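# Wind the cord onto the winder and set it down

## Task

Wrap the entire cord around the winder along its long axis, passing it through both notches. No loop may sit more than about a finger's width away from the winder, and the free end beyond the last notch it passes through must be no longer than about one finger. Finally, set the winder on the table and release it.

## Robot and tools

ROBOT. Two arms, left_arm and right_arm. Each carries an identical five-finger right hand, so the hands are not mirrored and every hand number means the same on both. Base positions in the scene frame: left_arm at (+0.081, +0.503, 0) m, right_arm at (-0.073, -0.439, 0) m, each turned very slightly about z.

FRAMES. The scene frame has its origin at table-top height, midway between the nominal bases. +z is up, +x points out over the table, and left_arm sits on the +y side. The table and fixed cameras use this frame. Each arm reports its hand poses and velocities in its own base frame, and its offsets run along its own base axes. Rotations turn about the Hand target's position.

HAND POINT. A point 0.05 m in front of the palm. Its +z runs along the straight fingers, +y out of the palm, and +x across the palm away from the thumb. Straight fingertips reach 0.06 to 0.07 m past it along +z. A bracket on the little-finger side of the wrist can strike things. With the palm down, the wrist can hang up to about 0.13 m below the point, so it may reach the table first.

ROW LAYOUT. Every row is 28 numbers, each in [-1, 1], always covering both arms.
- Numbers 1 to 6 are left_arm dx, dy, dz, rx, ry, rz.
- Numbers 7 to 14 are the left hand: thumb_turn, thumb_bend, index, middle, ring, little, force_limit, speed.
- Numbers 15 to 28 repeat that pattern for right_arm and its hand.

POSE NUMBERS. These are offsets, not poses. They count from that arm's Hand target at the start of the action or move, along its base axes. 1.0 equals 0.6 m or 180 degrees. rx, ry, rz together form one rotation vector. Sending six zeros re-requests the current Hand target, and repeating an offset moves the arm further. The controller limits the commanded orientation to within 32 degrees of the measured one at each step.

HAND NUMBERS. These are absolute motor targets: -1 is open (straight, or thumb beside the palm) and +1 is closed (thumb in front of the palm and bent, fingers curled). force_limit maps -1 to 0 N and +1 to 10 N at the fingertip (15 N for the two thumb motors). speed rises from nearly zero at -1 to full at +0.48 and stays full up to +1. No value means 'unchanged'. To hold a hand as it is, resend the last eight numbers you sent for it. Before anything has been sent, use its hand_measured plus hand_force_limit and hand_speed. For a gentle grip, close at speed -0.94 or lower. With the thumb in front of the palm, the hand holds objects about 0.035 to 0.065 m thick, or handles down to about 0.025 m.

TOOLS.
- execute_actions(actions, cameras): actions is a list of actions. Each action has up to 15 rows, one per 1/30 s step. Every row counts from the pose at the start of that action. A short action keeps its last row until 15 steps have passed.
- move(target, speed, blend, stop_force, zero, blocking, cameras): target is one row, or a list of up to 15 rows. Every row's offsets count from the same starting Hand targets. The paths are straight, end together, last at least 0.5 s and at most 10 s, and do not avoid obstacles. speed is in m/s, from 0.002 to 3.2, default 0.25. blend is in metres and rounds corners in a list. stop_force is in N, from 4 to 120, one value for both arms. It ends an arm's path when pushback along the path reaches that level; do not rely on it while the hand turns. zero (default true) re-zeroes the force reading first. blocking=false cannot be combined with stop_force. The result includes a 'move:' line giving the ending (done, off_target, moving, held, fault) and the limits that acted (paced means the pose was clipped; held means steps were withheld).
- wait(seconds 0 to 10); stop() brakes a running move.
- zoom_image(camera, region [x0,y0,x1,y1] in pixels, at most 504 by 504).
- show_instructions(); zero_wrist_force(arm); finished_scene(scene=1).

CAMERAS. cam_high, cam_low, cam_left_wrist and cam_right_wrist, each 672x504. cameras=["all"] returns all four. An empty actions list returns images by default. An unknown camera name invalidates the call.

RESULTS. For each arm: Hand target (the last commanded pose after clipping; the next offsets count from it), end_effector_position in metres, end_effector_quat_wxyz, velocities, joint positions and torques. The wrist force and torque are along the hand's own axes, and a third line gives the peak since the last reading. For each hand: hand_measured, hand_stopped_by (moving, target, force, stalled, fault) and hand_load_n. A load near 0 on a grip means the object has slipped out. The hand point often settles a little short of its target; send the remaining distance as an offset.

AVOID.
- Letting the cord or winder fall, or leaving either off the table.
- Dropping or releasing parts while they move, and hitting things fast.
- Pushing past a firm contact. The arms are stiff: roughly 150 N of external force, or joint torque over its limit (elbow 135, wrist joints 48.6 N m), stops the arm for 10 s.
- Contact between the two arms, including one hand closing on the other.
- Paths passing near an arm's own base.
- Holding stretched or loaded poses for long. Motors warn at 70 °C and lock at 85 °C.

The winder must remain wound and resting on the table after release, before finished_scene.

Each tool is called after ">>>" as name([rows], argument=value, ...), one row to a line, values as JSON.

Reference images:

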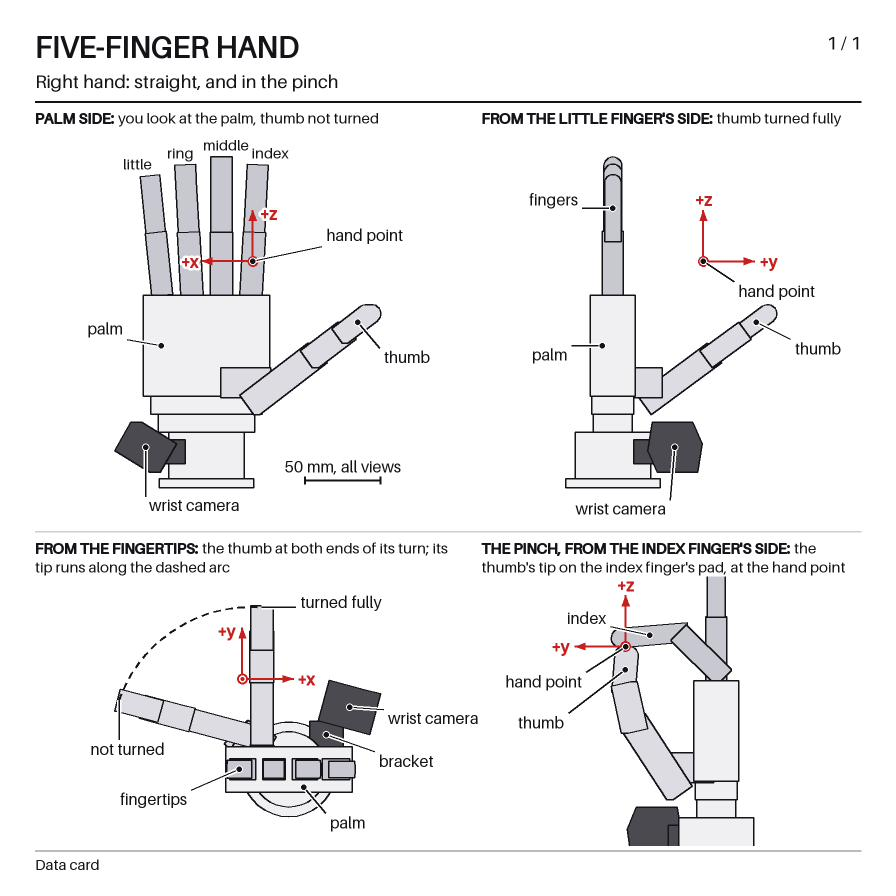

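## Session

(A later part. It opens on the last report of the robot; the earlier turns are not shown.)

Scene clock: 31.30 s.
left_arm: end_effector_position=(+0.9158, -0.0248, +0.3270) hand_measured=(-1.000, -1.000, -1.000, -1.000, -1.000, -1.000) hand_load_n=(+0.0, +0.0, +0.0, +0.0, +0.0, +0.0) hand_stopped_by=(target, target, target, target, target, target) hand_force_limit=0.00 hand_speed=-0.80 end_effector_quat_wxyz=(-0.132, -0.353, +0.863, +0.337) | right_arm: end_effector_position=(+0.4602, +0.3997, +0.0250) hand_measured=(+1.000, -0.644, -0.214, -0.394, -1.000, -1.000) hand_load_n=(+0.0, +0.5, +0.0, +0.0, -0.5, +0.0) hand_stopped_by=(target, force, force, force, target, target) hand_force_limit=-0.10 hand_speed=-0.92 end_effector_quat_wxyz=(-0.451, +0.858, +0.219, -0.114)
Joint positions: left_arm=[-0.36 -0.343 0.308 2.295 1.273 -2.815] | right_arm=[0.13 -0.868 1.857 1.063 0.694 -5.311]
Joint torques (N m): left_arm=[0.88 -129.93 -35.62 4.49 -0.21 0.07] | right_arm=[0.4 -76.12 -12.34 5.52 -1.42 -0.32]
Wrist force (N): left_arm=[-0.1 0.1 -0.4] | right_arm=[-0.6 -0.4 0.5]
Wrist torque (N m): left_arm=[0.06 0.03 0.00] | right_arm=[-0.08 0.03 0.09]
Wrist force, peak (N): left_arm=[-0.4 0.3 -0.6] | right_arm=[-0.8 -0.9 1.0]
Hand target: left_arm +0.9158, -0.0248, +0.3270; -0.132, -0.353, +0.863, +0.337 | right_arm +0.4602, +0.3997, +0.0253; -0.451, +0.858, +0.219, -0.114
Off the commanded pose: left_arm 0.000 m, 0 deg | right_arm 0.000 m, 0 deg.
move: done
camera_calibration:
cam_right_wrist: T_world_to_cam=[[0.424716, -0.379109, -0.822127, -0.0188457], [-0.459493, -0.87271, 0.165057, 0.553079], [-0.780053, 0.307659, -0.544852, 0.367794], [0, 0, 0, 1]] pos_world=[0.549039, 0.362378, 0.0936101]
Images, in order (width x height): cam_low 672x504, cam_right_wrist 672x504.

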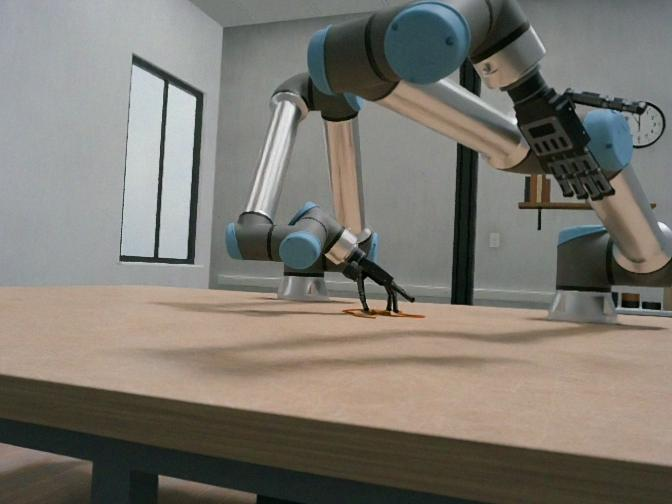

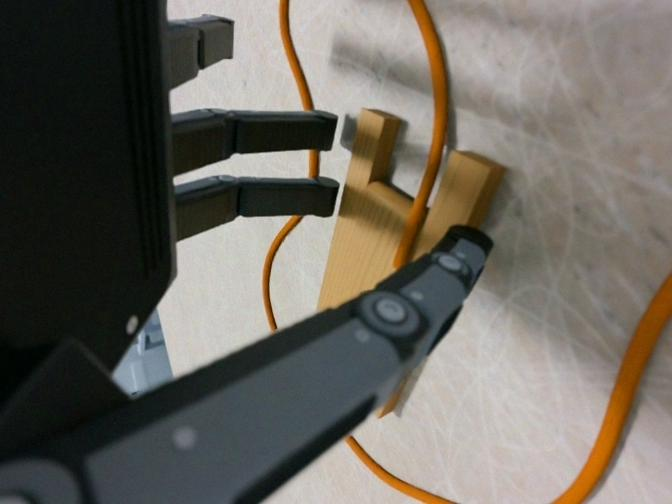

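>>> move(target=[0,0,0,0,0,0,-1,-1,-1,-1,-1,-1,0,-0.8,-0.0234,-0.0128,0.0283,0,0,0,1,-0.75,-0.4,-1,-0.4,-1,-0.1,0.2], speed=0.1, cameras=["cam_low","cam_right_wrist"])

>>> zoom_image(camera="cam_low", region=[350, 285, 420, 325])

>>> zoom_image(camera="cam_right_wrist", region=[250, 60, 540, 340])

Scene clock: 32.67 s.
left_arm: end_effector_position=(+0.9158, -0.0248, +0.3270) hand_measured=(-1.000, -1.000, -1.000, -1.000, -1.000, -1.000) hand_load_n=(+0.0, +0.0, +0.0, +0.0, +0.0, +0.0) hand_stopped_by=(target, target, target, target, target, target) hand_force_limit=0.00 hand_speed=-0.80 end_effector_quat_wxyz=(-0.132, -0.353, +0.863, +0.337) | right_arm: end_effector_position=(+0.4463, +0.3921, +0.0421) hand_measured=(+1.000, -0.750, -0.400, -1.000, -0.400, -1.000) hand_load_n=(+0.0, +0.0, +0.0, +0.0, +0.0, +0.0) hand_stopped_by=(target, target, target, target, target, target) hand_force_limit=-0.10 hand_speed=0.20 end_effector_quat_wxyz=(-0.451, +0.858, +0.219, -0.114)
Joint positions: left_arm=[-0.36 -0.343 0.308 2.295 1.273 -2.815] | right_arm=[0.121 -0.907 1.893 1.076 0.699 -5.325]
Joint torques (N m): left_arm=[0.73 -126.97 -34.32 4.31 -0.38 -0.13] | right_arm=[-18.11 -73.88 -12.15 5.3 1.33 -2.49]
Wrist force (N): left_arm=[-0.1 0.2 -0.5] | right_arm=[-0.6 -0.2 0.8]
Wrist torque (N m): left_arm=[0.05 0.03 0.00] | right_arm=[-0.08 0.03 0.09]
Wrist force, peak (N): left_arm=[-0.3 0.3 -0.6] | right_arm=[-1.1 -0.8 0.6]
Hand target: left_arm +0.9158, -0.0248, +0.3270; -0.132, -0.353, +0.863, +0.337 | right_arm +0.4462, +0.3920, +0.0423; -0.451, +0.858, +0.219, -0.114
Off the commanded pose: left_arm 0.000 m, 0 deg | right_arm 0.000 m, 0 deg.
move: done
camera_calibration:
cam_right_wrist: T_world_to_cam=[[0.424696, -0.379147, -0.82212, -0.00182389], [-0.459512, -0.872693, 0.165093, 0.537254], [-0.780053, 0.307659, -0.544852, 0.368552], [0, 0, 0, 1]] pos_world=[0.535139, 0.354778, 0.11061]
Images, in order (width x height): cam_low 672x504, cam_right_wrist 672x504.

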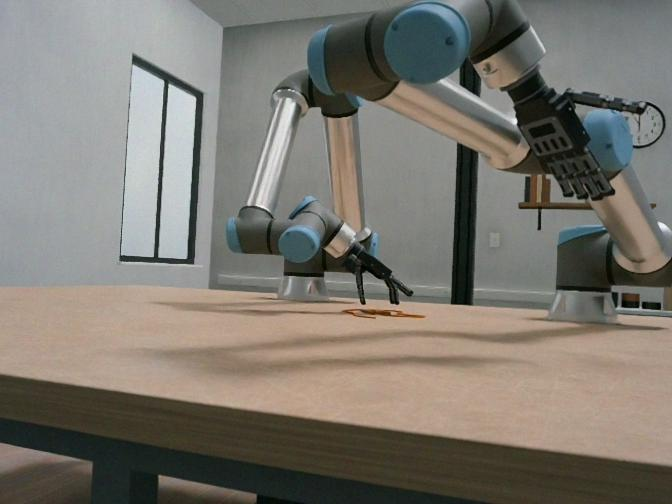

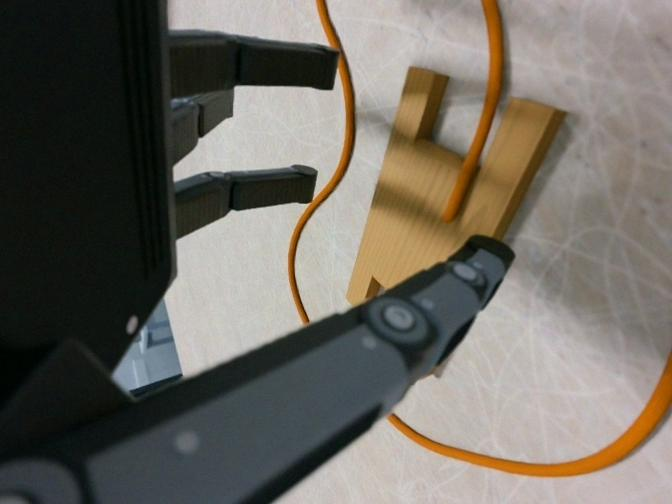

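Scaled by 7.200 from the camera's 672x504 image, which has a finer 960x720 frame.

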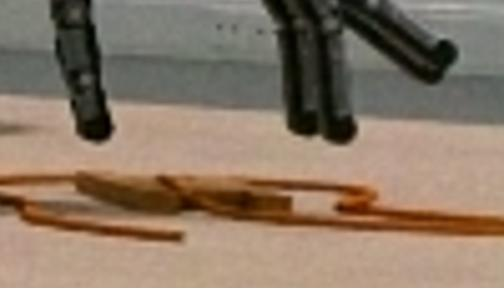

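Scaled by 1.738 from the camera's 672x504 image, which has a finer 960x720 frame.

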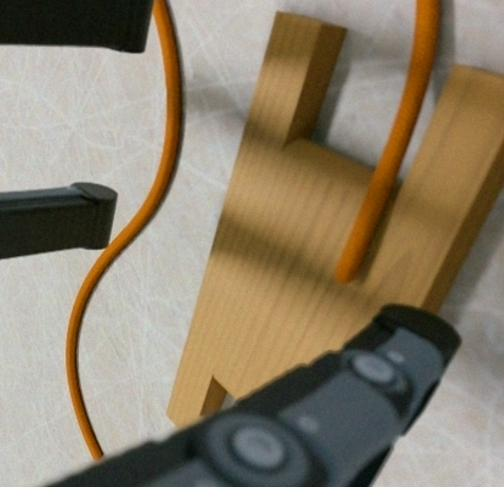

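>>> move([
  [0,0,0,0,0,0,-1,-1,-1,-1,-1,-1,0,-0.8,-0.014,-0.002,-0.02,-0.0063,-0.0035,0,1,-0.75,-0.4,-1,-0.4,-1,-0.1,0.2],
  [0,0,0,0,0,0,-1,-1,-1,-1,-1,-1,0,-0.8,-0.014,-0.002,-0.055,-0.0063,-0.0035,0,1,-0.75,-0.4,-1,-0.4,-1,-0.1,0.2],
], speed=[0.03,0.006], stop_force=4, cameras=["cam_low","cam_right_wrist"])

>>> zoom_image(camera="cam_low", region=[350, 285, 420, 325])

>>> zoom_image(camera="cam_right_wrist", region=[250, 40, 550, 340])

Scene clock: 37.33 s.
left_arm: end_effector_position=(+0.9158, -0.0248, +0.3270) hand_measured=(-1.000, -1.000, -1.000, -1.000, -1.000, -1.000) hand_load_n=(+0.0, +0.0, +0.0, +0.0, +0.0, +0.0) hand_stopped_by=(target, target, target, target, target, target) hand_force_limit=0.00 hand_speed=-0.80 end_effector_quat_wxyz=(-0.132, -0.353, +0.863, +0.337) | right_arm: end_effector_position=(+0.4378, +0.3908, +0.0180) hand_measured=(+1.000, -0.750, -0.400, -1.000, -0.400, -1.000) hand_load_n=(+0.0, -0.5, +0.0, +0.0, +0.0, +0.0) hand_stopped_by=(target, target, target, target, target, target) hand_force_limit=-0.10 hand_speed=0.20 end_effector_quat_wxyz=(-0.441, +0.863, +0.220, -0.112)
Joint positions: left_arm=[-0.36 -0.343 0.308 2.295 1.273 -2.815] | right_arm=[0.127 -0.889 1.909 1.016 0.714 -5.3]
Joint torques (N m): left_arm=[0.51 -126.96 -34.43 4.28 -0.4 -0.2] | right_arm=[9.13 -73.04 -15.71 4.5 1.39 0.86]
Wrist force (N): left_arm=[-0.2 0.0 -0.6] | right_arm=[-0.8 -4.1 -3.2]
Wrist torque (N m): left_arm=[0.04 0.04 -0.01] | right_arm=[-0.26 0.06 -0.15]
Wrist force, peak (N): left_arm=[0.1 0.6 -0.5] | right_arm=[-1.4 -8.1 -6.9]
Hand target: left_arm +0.9158, -0.0248, +0.3270; -0.132, -0.353, +0.863, +0.337 | right_arm +0.4378, +0.3908, +0.0180; -0.441, +0.863, +0.220, -0.112 (not the last commanded pose)
Off the commanded pose: left_arm 0.000 m, 0 deg | right_arm 0.009 m, 0 deg.
move: contact (right_arm); path passed 1 of 2 targets
camera_calibration:
cam_right_wrist: T_world_to_cam=[[0.433704, -0.395241, -0.809744, -0.0163306], [-0.461355, -0.869335, 0.177223, 0.53538], [-0.773985, 0.296717, -0.55938, 0.351103], [0, 0, 0, 1]] pos_world=[0.525831, 0.354792, 0.0882948]
Images, in order (width x height): cam_low 672x504, cam_right_wrist 672x504.

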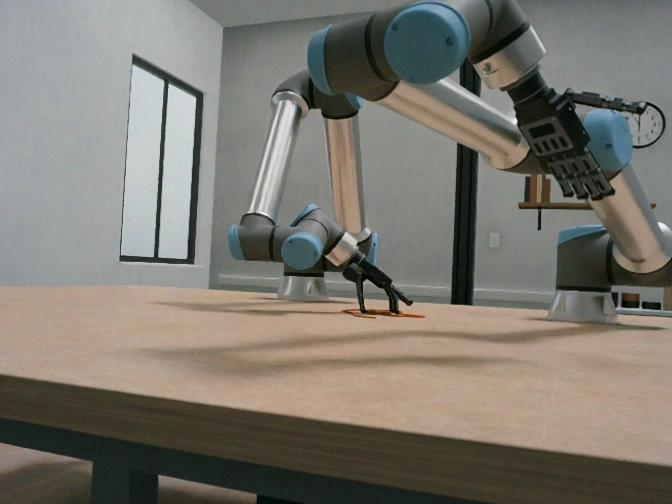

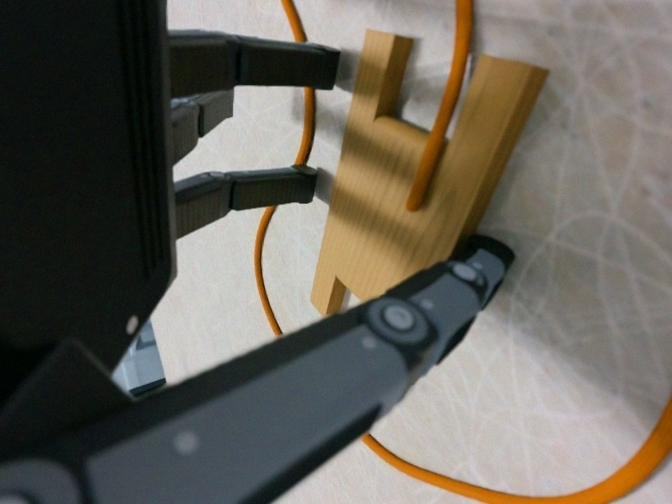

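Scaled by 7.200 from the camera's 672x504 image, which has a finer 960x720 frame.

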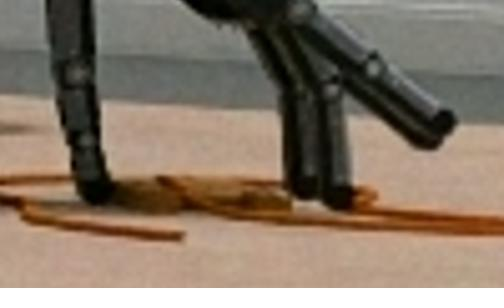

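Scaled by 1.680 from the camera's 672x504 image, which has a finer 960x720 frame.

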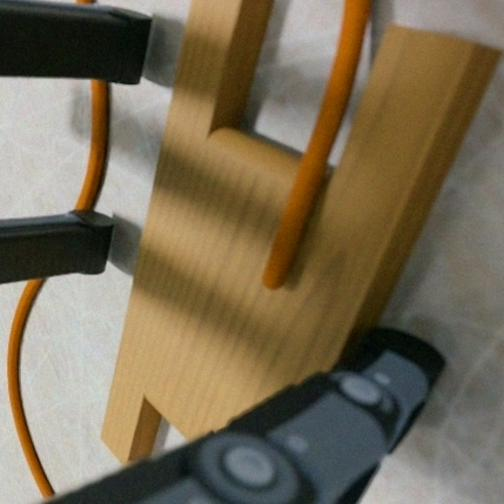

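>>> move(target=[0,0,0,0,0,0,-1,-1,-1,-1,-1,-1,0,-0.8,0,0,0.001,0,0,0,1,-0.3,0.0,-1,0.0,-1,0.2,-0.92], speed=0.05, cameras=["cam_low","cam_right_wrist"])

>>> zoom_image(camera="cam_low", region=[350, 285, 420, 325])

>>> zoom_image(camera="cam_right_wrist", region=[250, 40, 550, 340])

Scene clock: 38.70 s.
left_arm: end_effector_position=(+0.9158, -0.0248, +0.3270) hand_measured=(-1.000, -1.000, -1.000, -1.000, -1.000, -1.000) hand_load_n=(+0.0, +0.0, +0.0, +0.0, +0.0, +0.0) hand_stopped_by=(target, target, target, target, target, target) hand_force_limit=0.00 hand_speed=-0.80 end_effector_quat_wxyz=(-0.132, -0.353, +0.863, +0.337) | right_arm: end_effector_position=(+0.4378, +0.3908, +0.0186) hand_measured=(+1.000, -0.656, -0.208, -1.000, -0.208, -1.000) hand_load_n=(+2.0, +9.5, +6.5, +0.0, +6.5, +0.0) hand_stopped_by=(target, force, force, target, force, target) hand_force_limit=0.20 hand_speed=-0.92 end_effector_quat_wxyz=(-0.441, +0.863, +0.220, -0.112)
Joint positions: left_arm=[-0.36 -0.343 0.308 2.295 1.273 -2.815] | right_arm=[0.127 -0.89 1.909 1.017 0.714 -5.3]
Joint torques (N m): left_arm=[1.2 -128.45 -35.79 4.05 -0.64 -0.4] | right_arm=[7.54 -73.89 -11.04 4.14 0.32 0.22]
Wrist force (N): left_arm=[0.0 -0.1 -0.3] | right_arm=[-0.5 -4.1 -0.1]
Wrist torque (N m): left_arm=[0.00 0.01 0.01] | right_arm=[-0.21 0.07 -0.19]
Wrist force, peak (N): left_arm=[-0.4 -0.1 -0.6] | right_arm=[-1.3 -4.4 -2.6]
Hand target: left_arm +0.9158, -0.0248, +0.3270; -0.132, -0.353, +0.863, +0.337 | right_arm +0.4378, +0.3908, +0.0186; -0.441, +0.863, +0.220, -0.112
Off the commanded pose: left_arm 0.000 m, 0 deg | right_arm 0.000 m, 0 deg.
move: done
camera_calibration:
cam_right_wrist: T_world_to_cam=[[0.433653, -0.39526, -0.809762, -0.0158098], [-0.461335, -0.869334, 0.177278, 0.535258], [-0.774025, 0.296694, -0.559336, 0.351464], [0, 0, 0, 1]] pos_world=[0.525831, 0.354792, 0.0888947]
Images, in order (width x height): cam_low 672x504, cam_right_wrist 672x504.

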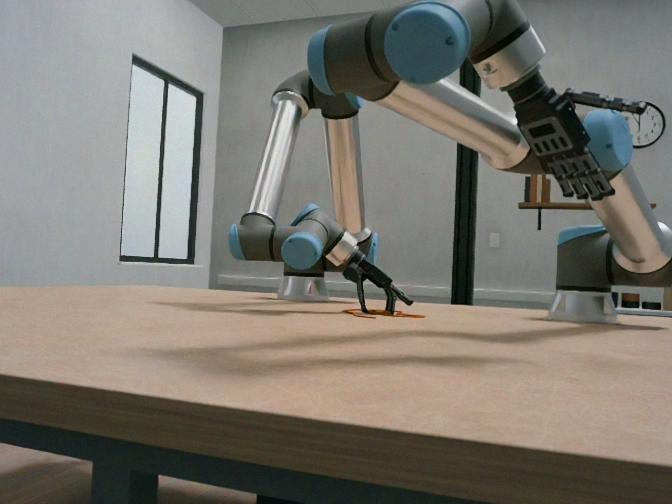

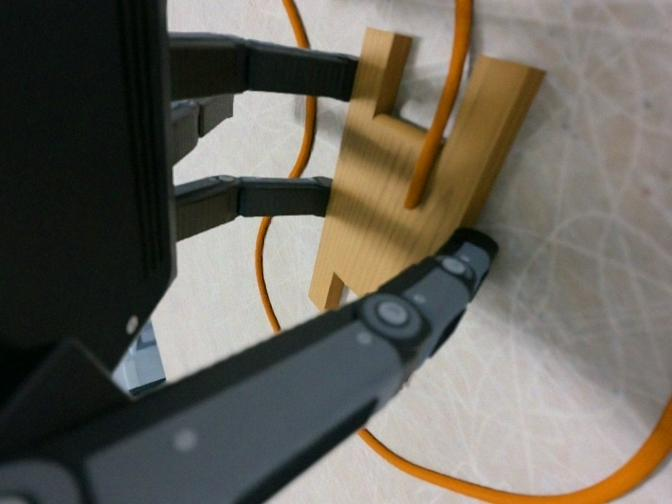

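Scaled by 7.200 from the camera's 672x504 image, which has a finer 960x720 frame.

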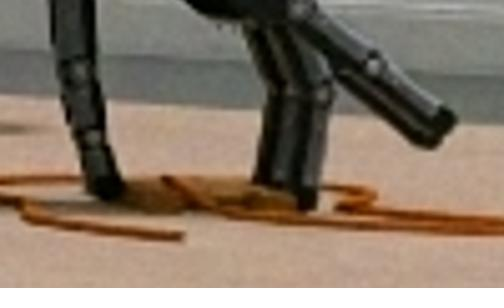

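Scaled by 1.680 from the camera's 672x504 image, which has a finer 960x720 frame.

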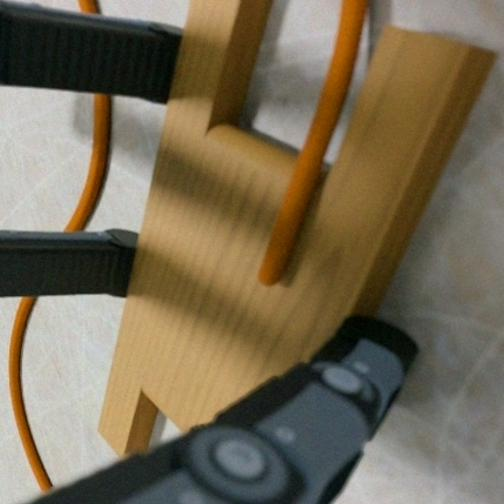

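>>> move(target=[0,0,0,0,0,0,-1,-1,-1,-1,-1,-1,0,-0.8,0,0,0.02,0,0,0,1,-0.3,0.0,-1,0.0,-1,0.2,-0.92], speed=0.02, cameras=["cam_right_wrist"])

Scene clock: 39.73 s.
left_arm: end_effector_position=(+0.9158, -0.0248, +0.3270) hand_measured=(-1.000, -1.000, -1.000, -1.000, -1.000, -1.000) hand_load_n=(+0.0, +0.0, +0.0, +0.0, +0.0, +0.0) hand_stopped_by=(target, target, target, target, target, target) hand_force_limit=0.00 hand_speed=-0.80 end_effector_quat_wxyz=(-0.132, -0.353, +0.863, +0.337) | right_arm: end_effector_position=(+0.4378, +0.3908, +0.0304) hand_measured=(+1.000, -0.656, -0.208, -1.000, -0.208, -1.000) hand_load_n=(+2.0, +11.0, +5.5, +0.0, +5.0, +0.0) hand_stopped_by=(target, force, force, target, force, target) hand_force_limit=0.20 hand_speed=-0.92 end_effector_quat_wxyz=(-0.441, +0.863, +0.220, -0.112) end_effector_velocity=(+0.000, +0.000, +0.002) end_effector_angular_velocity=(-0.001, +0.001, +0.001)
Joint positions: left_arm=[-0.36 -0.343 0.308 2.295 1.273 -2.815] | right_arm=[0.127 -0.907 1.909 1.034 0.714 -5.3]
Joint velocities: left_arm=[within noise] | right_arm=[0 -0.003 0 0.005 0.001 -0.001]
Joint torques (N m): left_arm=[1.4 -128.7 -35.26 4.02 -0.58 -0.13] | right_arm=[7.81 -73.46 -11.63 5.34 -1.35 0.83]
Wrist force (N): left_arm=[-0.3 -0.1 -0.3] | right_arm=[-0.9 0.0 0.8]
Wrist torque (N m): left_arm=[0.01 0.05 -0.02] | right_arm=[-0.08 0.08 -0.15]
Wrist force, peak (N): left_arm=[-0.2 0.3 -0.8] | right_arm=[0.1 -4.5 -0.3]
Hand target: left_arm +0.9158, -0.0248, +0.3270; -0.132, -0.353, +0.863, +0.337 | right_arm +0.4378, +0.3908, +0.0306; -0.441, +0.863, +0.220, -0.112
Off the commanded pose: left_arm 0.000 m, 0 deg | right_arm 0.000 m, 0 deg.
move: done
camera_calibration:
cam_right_wrist: T_world_to_cam=[[0.433724, -0.395202, -0.809752, -0.0063944], [-0.461335, -0.869353, 0.177187, 0.5332], [-0.773985, 0.296717, -0.55938, 0.357984], [0, 0, 0, 1]] pos_world=[0.525831, 0.354792, 0.100595]
Images, in order (width x height): cam_right_wrist 672x504.

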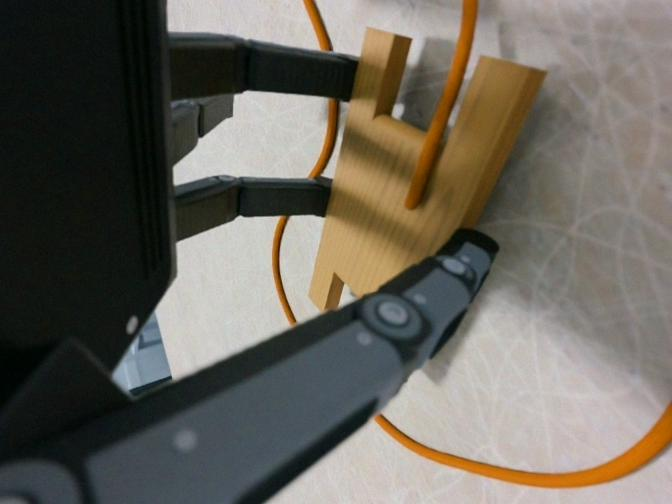

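>>> move(target=[0,0,0,0,0,0,-1,-1,-1,-1,-1,-1,0,-0.8,0,0,0.5,0,0,0,1,-0.3,0.0,-1,0.0,-1,0.2,-0.92], speed=0.15, cameras=["cam_high","cam_low","cam_right_wrist"])

Scene clock: 43.70 s.
left_arm: end_effector_position=(+0.9158, -0.0248, +0.3270) hand_measured=(-1.000, -1.000, -1.000, -1.000, -1.000, -1.000) hand_load_n=(+0.0, +0.0, +0.0, +0.0, +0.5, +0.0) hand_stopped_by=(target, target, target, target, target, target) hand_force_limit=0.00 hand_speed=-0.80 end_effector_quat_wxyz=(-0.132, -0.353, +0.863, +0.337) | right_arm: end_effector_position=(+0.4378, +0.3908, +0.3304) hand_measured=(+1.000, -0.656, -0.208, -1.000, -0.208, -1.000) hand_load_n=(+2.0, +11.0, +5.5, -0.5, +5.0, +0.0) hand_stopped_by=(target, force, force, target, force, target) hand_force_limit=0.20 hand_speed=-0.92 end_effector_quat_wxyz=(-0.441, +0.863, +0.220, -0.112)
Joint positions: left_arm=[-0.36 -0.343 0.308 2.295 1.273 -2.815] | right_arm=[0.128 -1.259 1.774 1.52 0.714 -5.3]
Joint torques (N m): left_arm=[1.07 -127.15 -35.59 4.29 -0.25 -0.37] | right_arm=[-18.15 -64.23 -37.33 5.3 1.4 -2.46]
Wrist force (N): left_arm=[-0.1 -0.1 -0.3] | right_arm=[-0.9 -0.2 1.0]
Wrist torque (N m): left_arm=[0.01 0.01 0.00] | right_arm=[-0.12 0.07 0.07]
Wrist force, peak (N): left_arm=[0.1 0.8 -0.3] | right_arm=[-0.9 -0.1 1.3]
Hand target: left_arm +0.9158, -0.0248, +0.3270; -0.132, -0.353, +0.863, +0.337 | right_arm +0.4378, +0.3908, +0.3306; -0.441, +0.863, +0.220, -0.112
Off the commanded pose: left_arm 0.000 m, 0 deg | right_arm 0.000 m, 0 deg.
move: done
camera_calibration:
cam_right_wrist: T_world_to_cam=[[0.433704, -0.395241, -0.809744, 0.236673], [-0.461355, -0.869335, 0.177223, 0.480103], [-0.773985, 0.296717, -0.55938, 0.525824], [0, 0, 0, 1]] pos_world=[0.525831, 0.354892, 0.400695]
Images, in order (width x height): cam_high 672x504, cam_low 672x504, cam_right_wrist 672x504.

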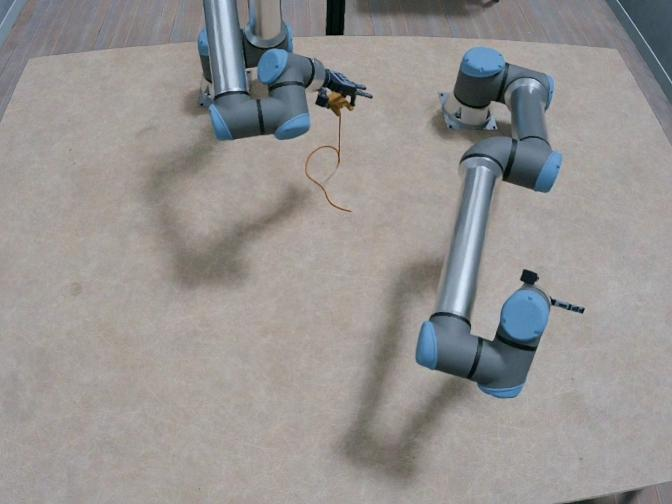

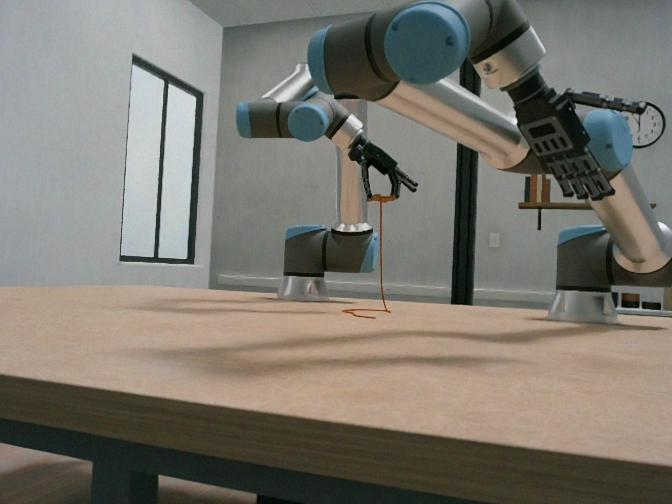

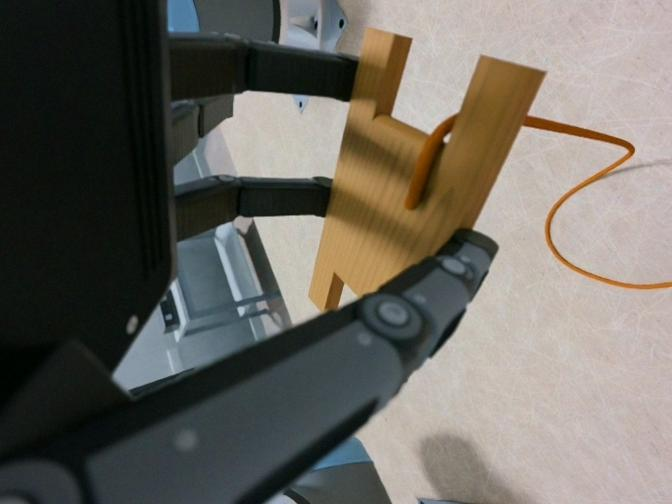

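>>> move(target=[0,0,0,0,0,0,-1,-1,-1,-1,-1,-1,0,-0.8,0.2212,0.0595,0.6677,-0.0716,0.2898,-0.1511,1,-0.3,0.0,-1,0.0,-1,0.2,-0.92], speed=0.15, cameras=["cam_high","cam_low","cam_right_wrist"])

Scene clock: 63.93 s.
left_arm: end_effector_position=(+0.9158, -0.0248, +0.3270) hand_measured=(-1.000, -1.000, -1.000, -1.000, -1.000, -1.000) hand_load_n=(+0.0, +0.0, +0.0, +0.0, +0.0, +0.0) hand_stopped_by=(target, target, target, target, target, target) hand_force_limit=0.00 hand_speed=-0.80 end_effector_quat_wxyz=(-0.132, -0.353, +0.863, +0.337) | right_arm: end_effector_position=(+0.5705, +0.4265, +0.7311) hand_measured=(+1.000, -0.656, -0.208, -1.000, -0.208, -1.000) hand_load_n=(+2.0, +11.0, +5.5, +0.0, +5.5, +0.0) hand_stopped_by=(target, force, force, target, force, target) hand_force_limit=0.20 hand_speed=-0.92 end_effector_quat_wxyz=(-0.410, +0.795, -0.208, -0.395)
Joint positions: left_arm=[-0.36 -0.343 0.308 2.295 1.273 -2.815] | right_arm=[0.09 -1.098 1.071 2.425 0.546 -4.594]
Joint torques (N m): left_arm=[1.88 -127.32 -36.3 3.84 -0.97 0] | right_arm=[-13.18 -58.15 -44.25 4.99 -4.55 1.95]
Wrist force (N): left_arm=[0.1 -0.1 -0.2] | right_arm=[1.0 -0.6 -0.2]
Wrist torque (N m): left_arm=[0.01 -0.01 0.00] | right_arm=[-0.02 -0.07 0.01]
Wrist force, peak (N): left_arm=[-0.3 0.7 -0.5] | right_arm=[-1.2 0.2 1.5]
Hand target: left_arm +0.9158, -0.0248, +0.3270; -0.132, -0.353, +0.863, +0.337 | right_arm +0.5705, +0.4265, +0.7313; -0.410, +0.795, -0.209, -0.395
Off the commanded pose: left_arm 0.000 m, 0 deg | right_arm 0.000 m, 0 deg.
move: done
camera_calibration:
cam_right_wrist: T_world_to_cam=[[-0.540627, -0.54694, -0.639202, 1.01342], [-0.357675, -0.538279, 0.763101, -0.127418], [-0.76144, 0.64118, 0.095381, 0.209322], [0, 0, 0, 1]] pos_world=[0.661692, 0.35148, 0.725046]
Images, in order (width x height): cam_high 672x504, cam_low 672x504, cam_right_wrist 672x504.

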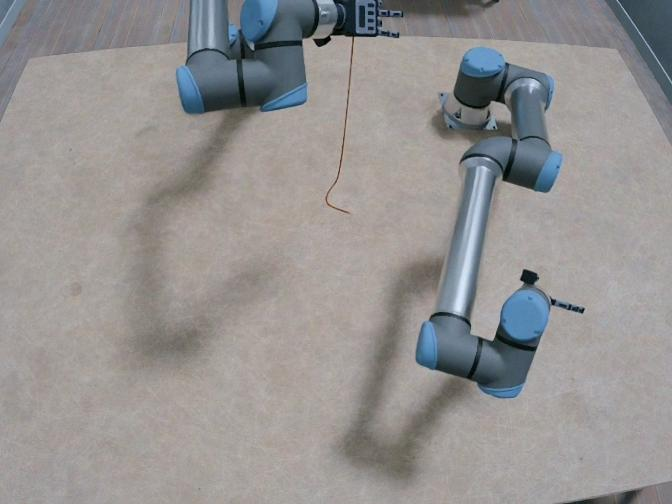

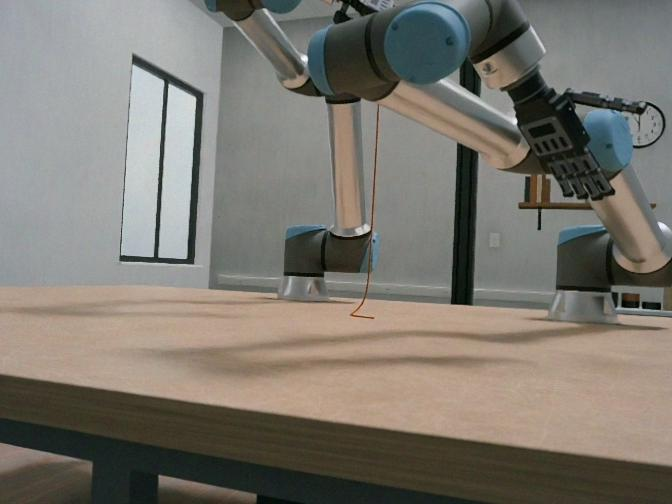

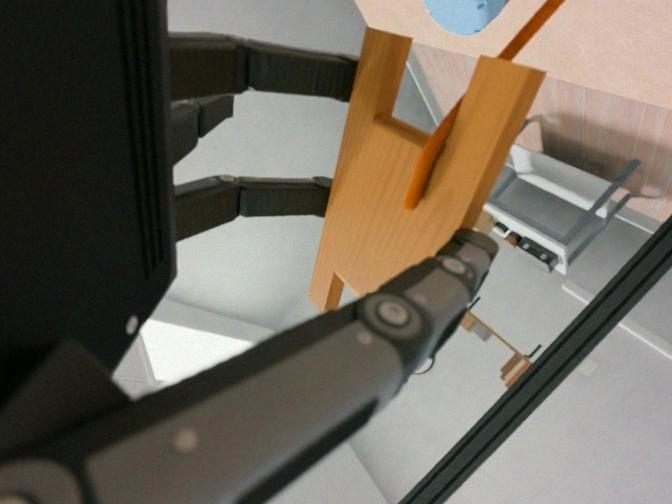

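>>> move(target=[-0.5747,0.413,0.6883,0.2369,0.6388,-0.2560,-1,-1,-1,-1,-1,-1,0,-0.8,0,0,0,0,0,0,1,-0.3,0.0,-1,0.0,-1,0.2,-0.92], speed=0.35, cameras=["cam_high","cam_low"])

Scene clock: 69.90 s.
left_arm: end_effector_position=(+0.5710, +0.2230, +0.7399) hand_measured=(-1.000, -1.000, -1.000, -1.000, -1.000, -1.000) hand_load_n=(+0.0, +0.0, +0.0, +0.0, +0.0, +0.0) hand_stopped_by=(target, target, target, target, target, target) hand_force_limit=0.00 hand_speed=-0.80 end_effector_quat_wxyz=(-0.531, +0.360, +0.265, +0.719) | right_arm: end_effector_position=(+0.5705, +0.4265, +0.7313) hand_measured=(+1.000, -0.656, -0.208, -1.000, -0.208, -1.000) hand_load_n=(+1.5, +11.0, +5.5, +0.0, +5.0, +0.0) hand_stopped_by=(target, force, force, target, force, target) hand_force_limit=0.20 hand_speed=-0.92 end_effector_quat_wxyz=(-0.410, +0.795, -0.209, -0.395)
Joint positions: left_arm=[-0.36 -2.016 2.262 4.387 0.646 -3.041] | right_arm=[0.09 -1.098 1.07 2.425 0.546 -4.594]
Joint torques (N m): left_arm=[17.07 -20.43 -53.09 -1.84 5.48 -4.2] | right_arm=[0.99 -60.29 -42.71 4.5 -3.64 1.83]
Wrist force (N): left_arm=[0.5 -0.4 0.7] | right_arm=[1.0 -0.4 -0.2]
Wrist torque (N m): left_arm=[0.21 -0.09 -0.17] | right_arm=[0.03 -0.05 0.02]
Wrist force, peak (N): left_arm=[1.2 -1.2 1.4] | right_arm=[1.7 -0.5 0.0]
Hand target: left_arm +0.5710, +0.2230, +0.7400; -0.531, +0.360, +0.265, +0.719 | right_arm +0.5705, +0.4265, +0.7313; -0.410, +0.795, -0.209, -0.395
Off the commanded pose: left_arm 0.000 m, 0 deg | right_arm 0.000 m, 0 deg.
move: done
Images, in order (width x height): cam_high 672x504, cam_low 672x504.

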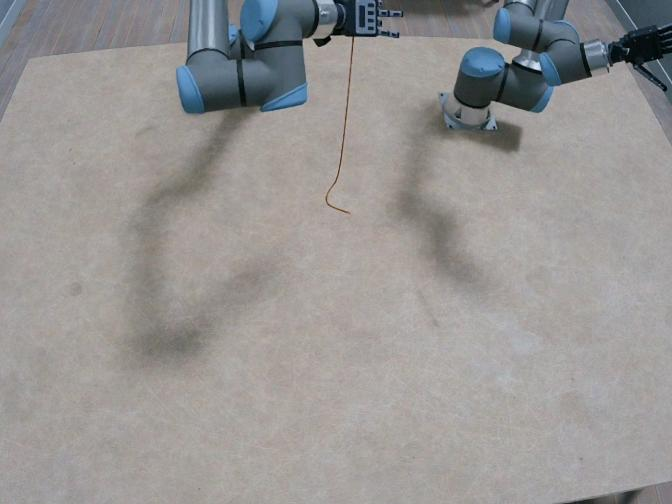

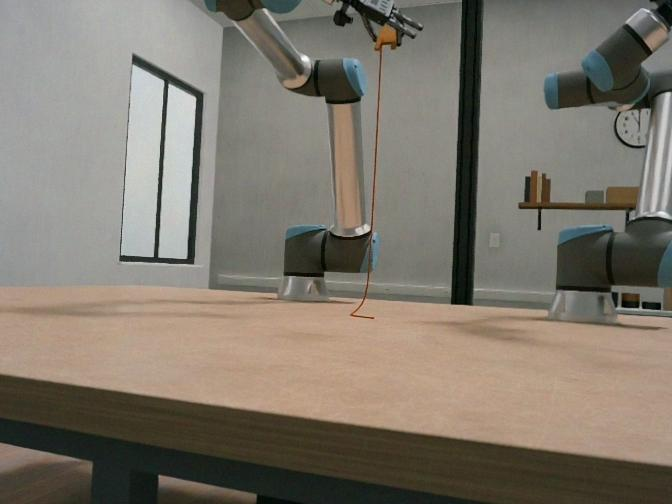

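>>> move([
  [0.0333,-0.57,-0.1,0,0,-0.2306,1,0,-0.25,-0.25,-1,-1,0,0.2,0.0833,0,-0.2,0,0,0,1,-0.3,0.0,-1,0.0,-1,0.2,-0.92],
  [-0.2217,-0.938,-0.2,0,0,-0.4024,1,0,-0.25,-0.25,-1,-1,0,0.2,0.0833,0,-0.2,0,0,0,1,-0.3,0.0,-1,0.0,-1,0.2,-0.92],
], speed=0.2, blend=[0.05,0], cameras=["all"])

Scene clock: 75.13 s.
left_arm: end_effector_position=(+0.4381, -0.3397, +0.6200) hand_measured=(+1.000, +0.000, -0.250, -0.250, -1.000, -1.000) hand_load_n=(+0.5, +0.0, +0.0, +0.0, +0.0, +0.0) hand_stopped_by=(target, target, target, target, target, target) hand_force_limit=0.00 hand_speed=0.20 end_effector_quat_wxyz=(-0.004, +0.447, +0.001, +0.894) | right_arm: end_effector_position=(+0.6205, +0.4265, +0.6113) hand_measured=(+1.000, -0.656, -0.208, -1.000, -0.208, -1.000) hand_load_n=(+2.0, +11.0, +5.5, +0.0, +5.0, +0.0) hand_stopped_by=(target, force, force, target, force, target) hand_force_limit=0.20 hand_speed=-0.92 end_effector_quat_wxyz=(-0.410, +0.795, -0.209, -0.395)
Joint positions: left_arm=[-1.464 -2.202 2.513 4.533 0.65 -3.306] | right_arm=[0.085 -0.998 1.128 2.274 0.55 -4.601]
Joint torques (N m): left_arm=[-15.74 19.1 -27.45 -5.74 -2.56 3.04] | right_arm=[-17.8 -65.73 -30.58 1.45 1.57 -2.22]
Wrist force (N): left_arm=[0.5 -0.3 0.9] | right_arm=[0.9 -0.9 -0.1]
Wrist torque (N m): left_arm=[0.21 -0.08 -0.37] | right_arm=[-0.06 -0.05 0.21]
Wrist force, peak (N): left_arm=[0.2 -0.7 1.9] | right_arm=[1.6 -0.6 -0.2]
Hand target: left_arm +0.4380, -0.3398, +0.6200; -0.004, +0.447, +0.001, +0.894 | right_arm +0.6205, +0.4265, +0.6113; -0.410, +0.795, -0.209, -0.395
Off the commanded pose: left_arm 0.000 m, 0 deg | right_arm 0.000 m, 0 deg.
move: done
camera_calibration:
cam_left_wrist: T_world_to_cam=[[-0.140576, -0.959488, 0.244174, -0.415721], [0.102106, -0.259358, -0.960369, 0.465342], [0.984791, -0.110073, 0.134429, -0.434133], [0, 0, 0, 1]] pos_world=[0.321576, -0.325976, 0.606768]
cam_right_wrist: T_world_to_cam=[[-0.540863, -0.546986, -0.638963, 0.963967], [-0.35753, -0.53811, 0.763289, -0.0183381], [-0.761341, 0.641283, 0.0954797, 0.25859], [0, 0, 0, 1]] pos_world=[0.711692, 0.351579, 0.605246]

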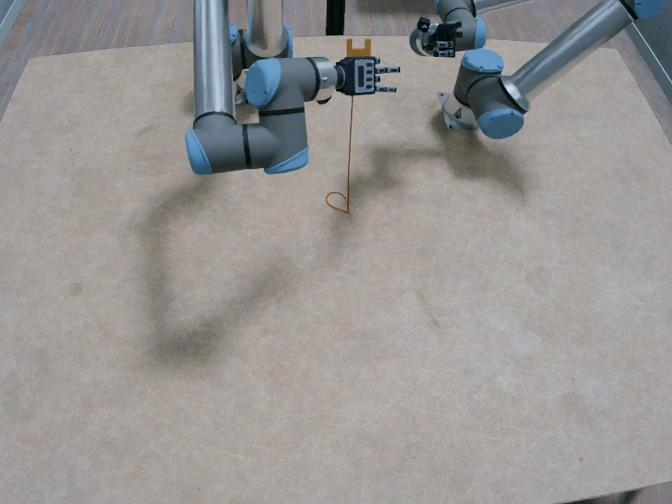

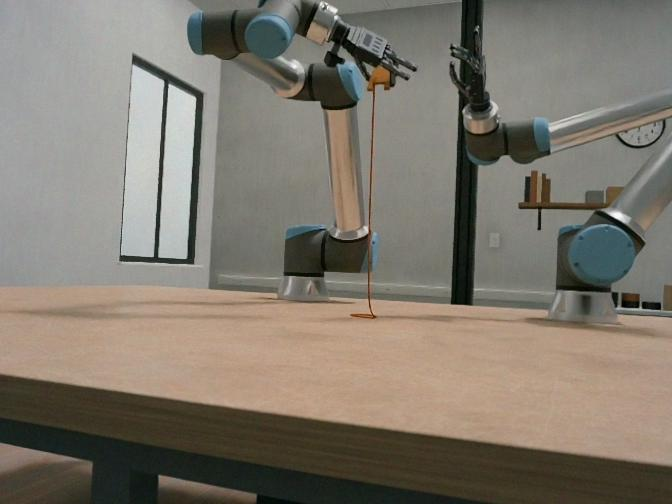

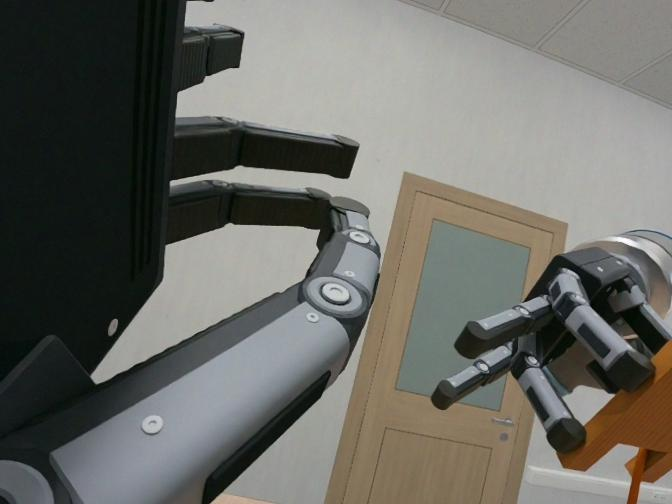

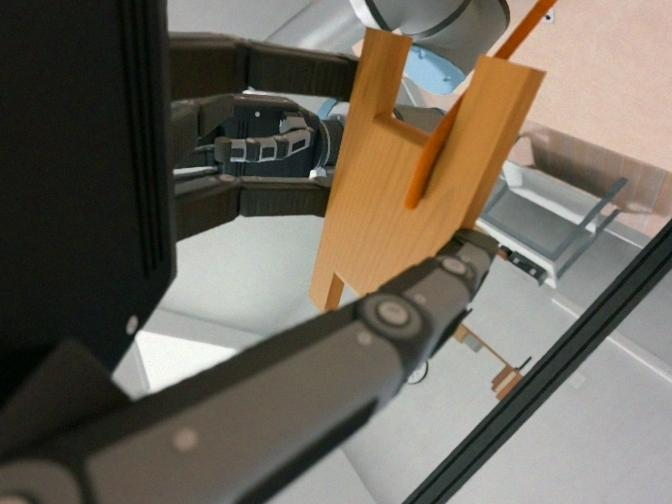

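>>> zoom_image(camera="cam_left_wrist", region=[420, 220, 672, 504])

Scaled by 1.775 from the camera's 672x504 image, which has a finer 960x720 frame.

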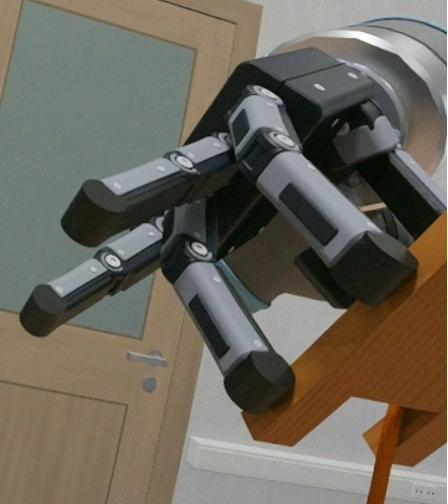

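>>> move(target=[-0.0097,-0.1338,-0.007,0,0,0,1,0,-0.25,-0.25,-1,-1,0,0.2,0,0,0,0,0,0,1,-0.3,0.0,-1,0.0,-1,0.2,-0.92], speed=0.1, cameras=["all"])

>>> zoom_image(camera="cam_low", region=[330, 10, 500, 150])

Scene clock: 78.13 s.
left_arm: end_effector_position=(+0.4322, -0.4200, +0.6158) hand_measured=(+1.000, +0.000, -0.250, -0.250, -1.000, -1.000) hand_load_n=(+0.5, +0.0, +0.0, +0.0, +0.0, +0.0) hand_stopped_by=(target, target, target, target, target, target) hand_force_limit=0.00 hand_speed=0.20 end_effector_quat_wxyz=(-0.004, +0.447, +0.001, +0.894) | right_arm: end_effector_position=(+0.6205, +0.4265, +0.6113) hand_measured=(+1.000, -0.656, -0.208, -1.000, -0.208, -1.000) hand_load_n=(+2.0, +11.0, +5.5, +0.0, +5.0, +0.0) hand_stopped_by=(target, force, force, target, force, target) hand_force_limit=0.20 hand_speed=-0.92 end_effector_quat_wxyz=(-0.410, +0.795, -0.209, -0.395)
Joint positions: left_arm=[-1.502 -2.012 2.454 4.353 0.646 -3.244] | right_arm=[0.085 -0.998 1.128 2.274 0.55 -4.601]
Joint torques (N m): left_arm=[-13.6 5.29 -50.91 -5.45 -1.71 2.45] | right_arm=[-17.77 -64.85 -30.87 1.5 1.62 -1.69]
Wrist force (N): left_arm=[0.7 -0.5 0.9] | right_arm=[1.0 -0.5 -0.1]
Wrist torque (N m): left_arm=[0.17 -0.11 -0.35] | right_arm=[0.00 -0.07 0.24]
Wrist force, peak (N): left_arm=[0.9 -0.7 1.1] | right_arm=[1.2 -0.8 -0.1]
Hand target: left_arm +0.4322, -0.4201, +0.6158; -0.004, +0.447, +0.001, +0.894 | right_arm +0.6205, +0.4265, +0.6113; -0.410, +0.795, -0.209, -0.395
Off the commanded pose: left_arm 0.000 m, 0 deg | right_arm 0.000 m, 0 deg.
move: done
camera_calibration:
cam_left_wrist: T_world_to_cam=[[-0.140862, -0.959449, 0.244163, -0.492377], [0.102025, -0.259377, -0.960372, 0.44114], [0.984758, -0.110369, 0.134424, -0.436595], [0, 0, 0, 1]] pos_world=[0.315576, -0.406176, 0.602568]
cam_right_wrist: T_world_to_cam=[[-0.540863, -0.546986, -0.638963, 0.963967], [-0.35753, -0.53811, 0.763289, -0.0183381], [-0.761341, 0.641283, 0.0954797, 0.25859], [0, 0, 0, 1]] pos_world=[0.711692, 0.351579, 0.605246]

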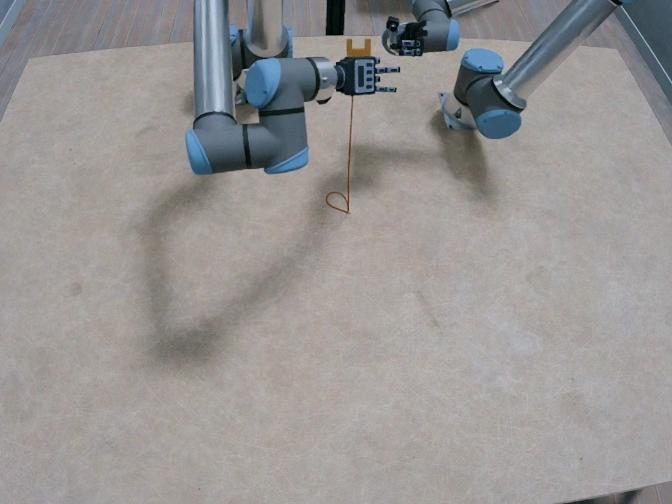

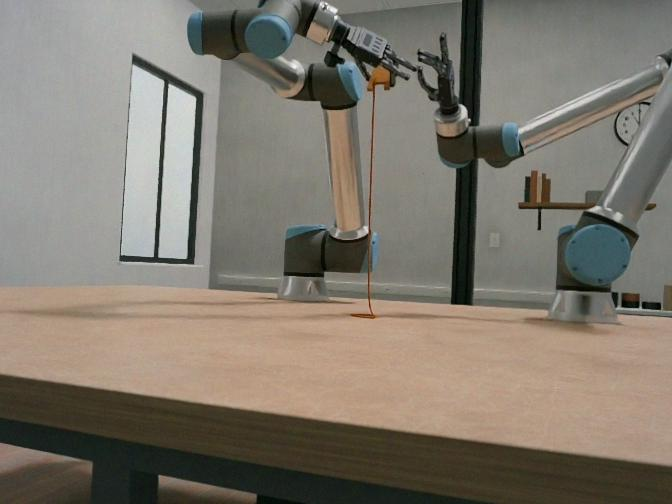

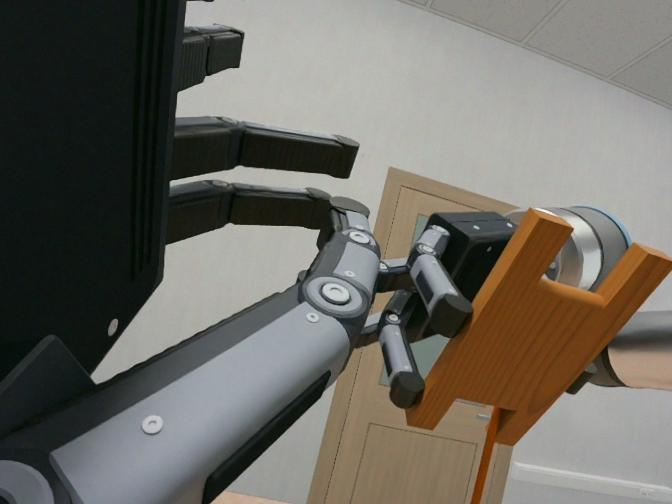

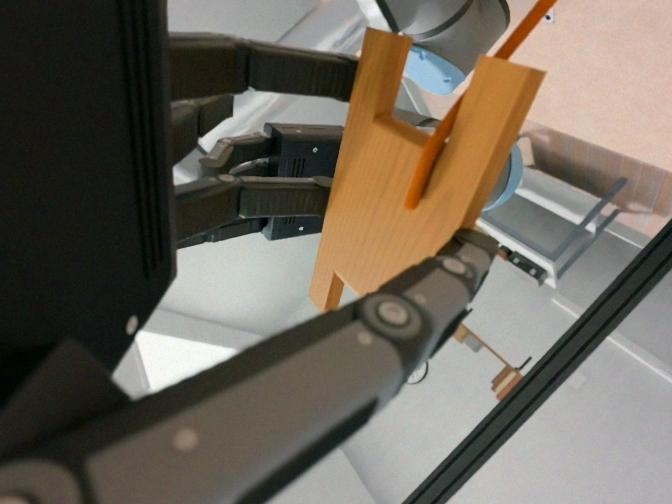

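Scaled by 2.965 from the camera's 672x504 image, which has a finer 960x720 frame.

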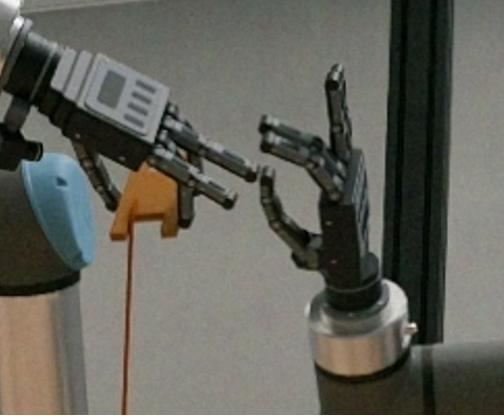

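>>> zoom_image(camera="cam_left_wrist", region=[370, 190, 672, 460])

Scaled by 1.669 from the camera's 672x504 image, which has a finer 960x720 frame.

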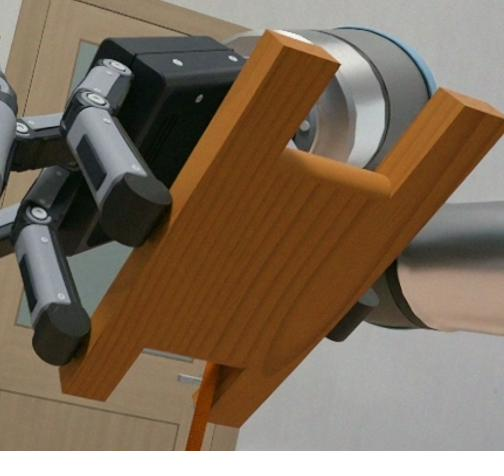

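>>> zoom_image(camera="cam_left_wrist", region=[500, 190, 600, 270])

>>> zoom_image(camera="cam_left_wrist", region=[390, 370, 520, 460])

Scaled by 5.040 from the camera's 672x504 image, which has a finer 960x720 frame.

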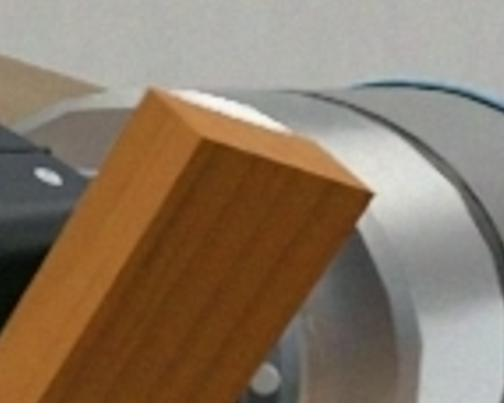

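Scaled by 3.877 from the camera's 672x504 image, which has a finer 960x720 frame.

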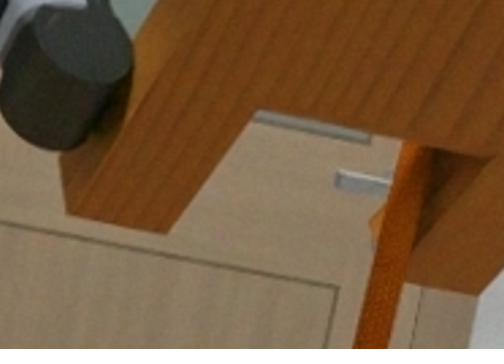

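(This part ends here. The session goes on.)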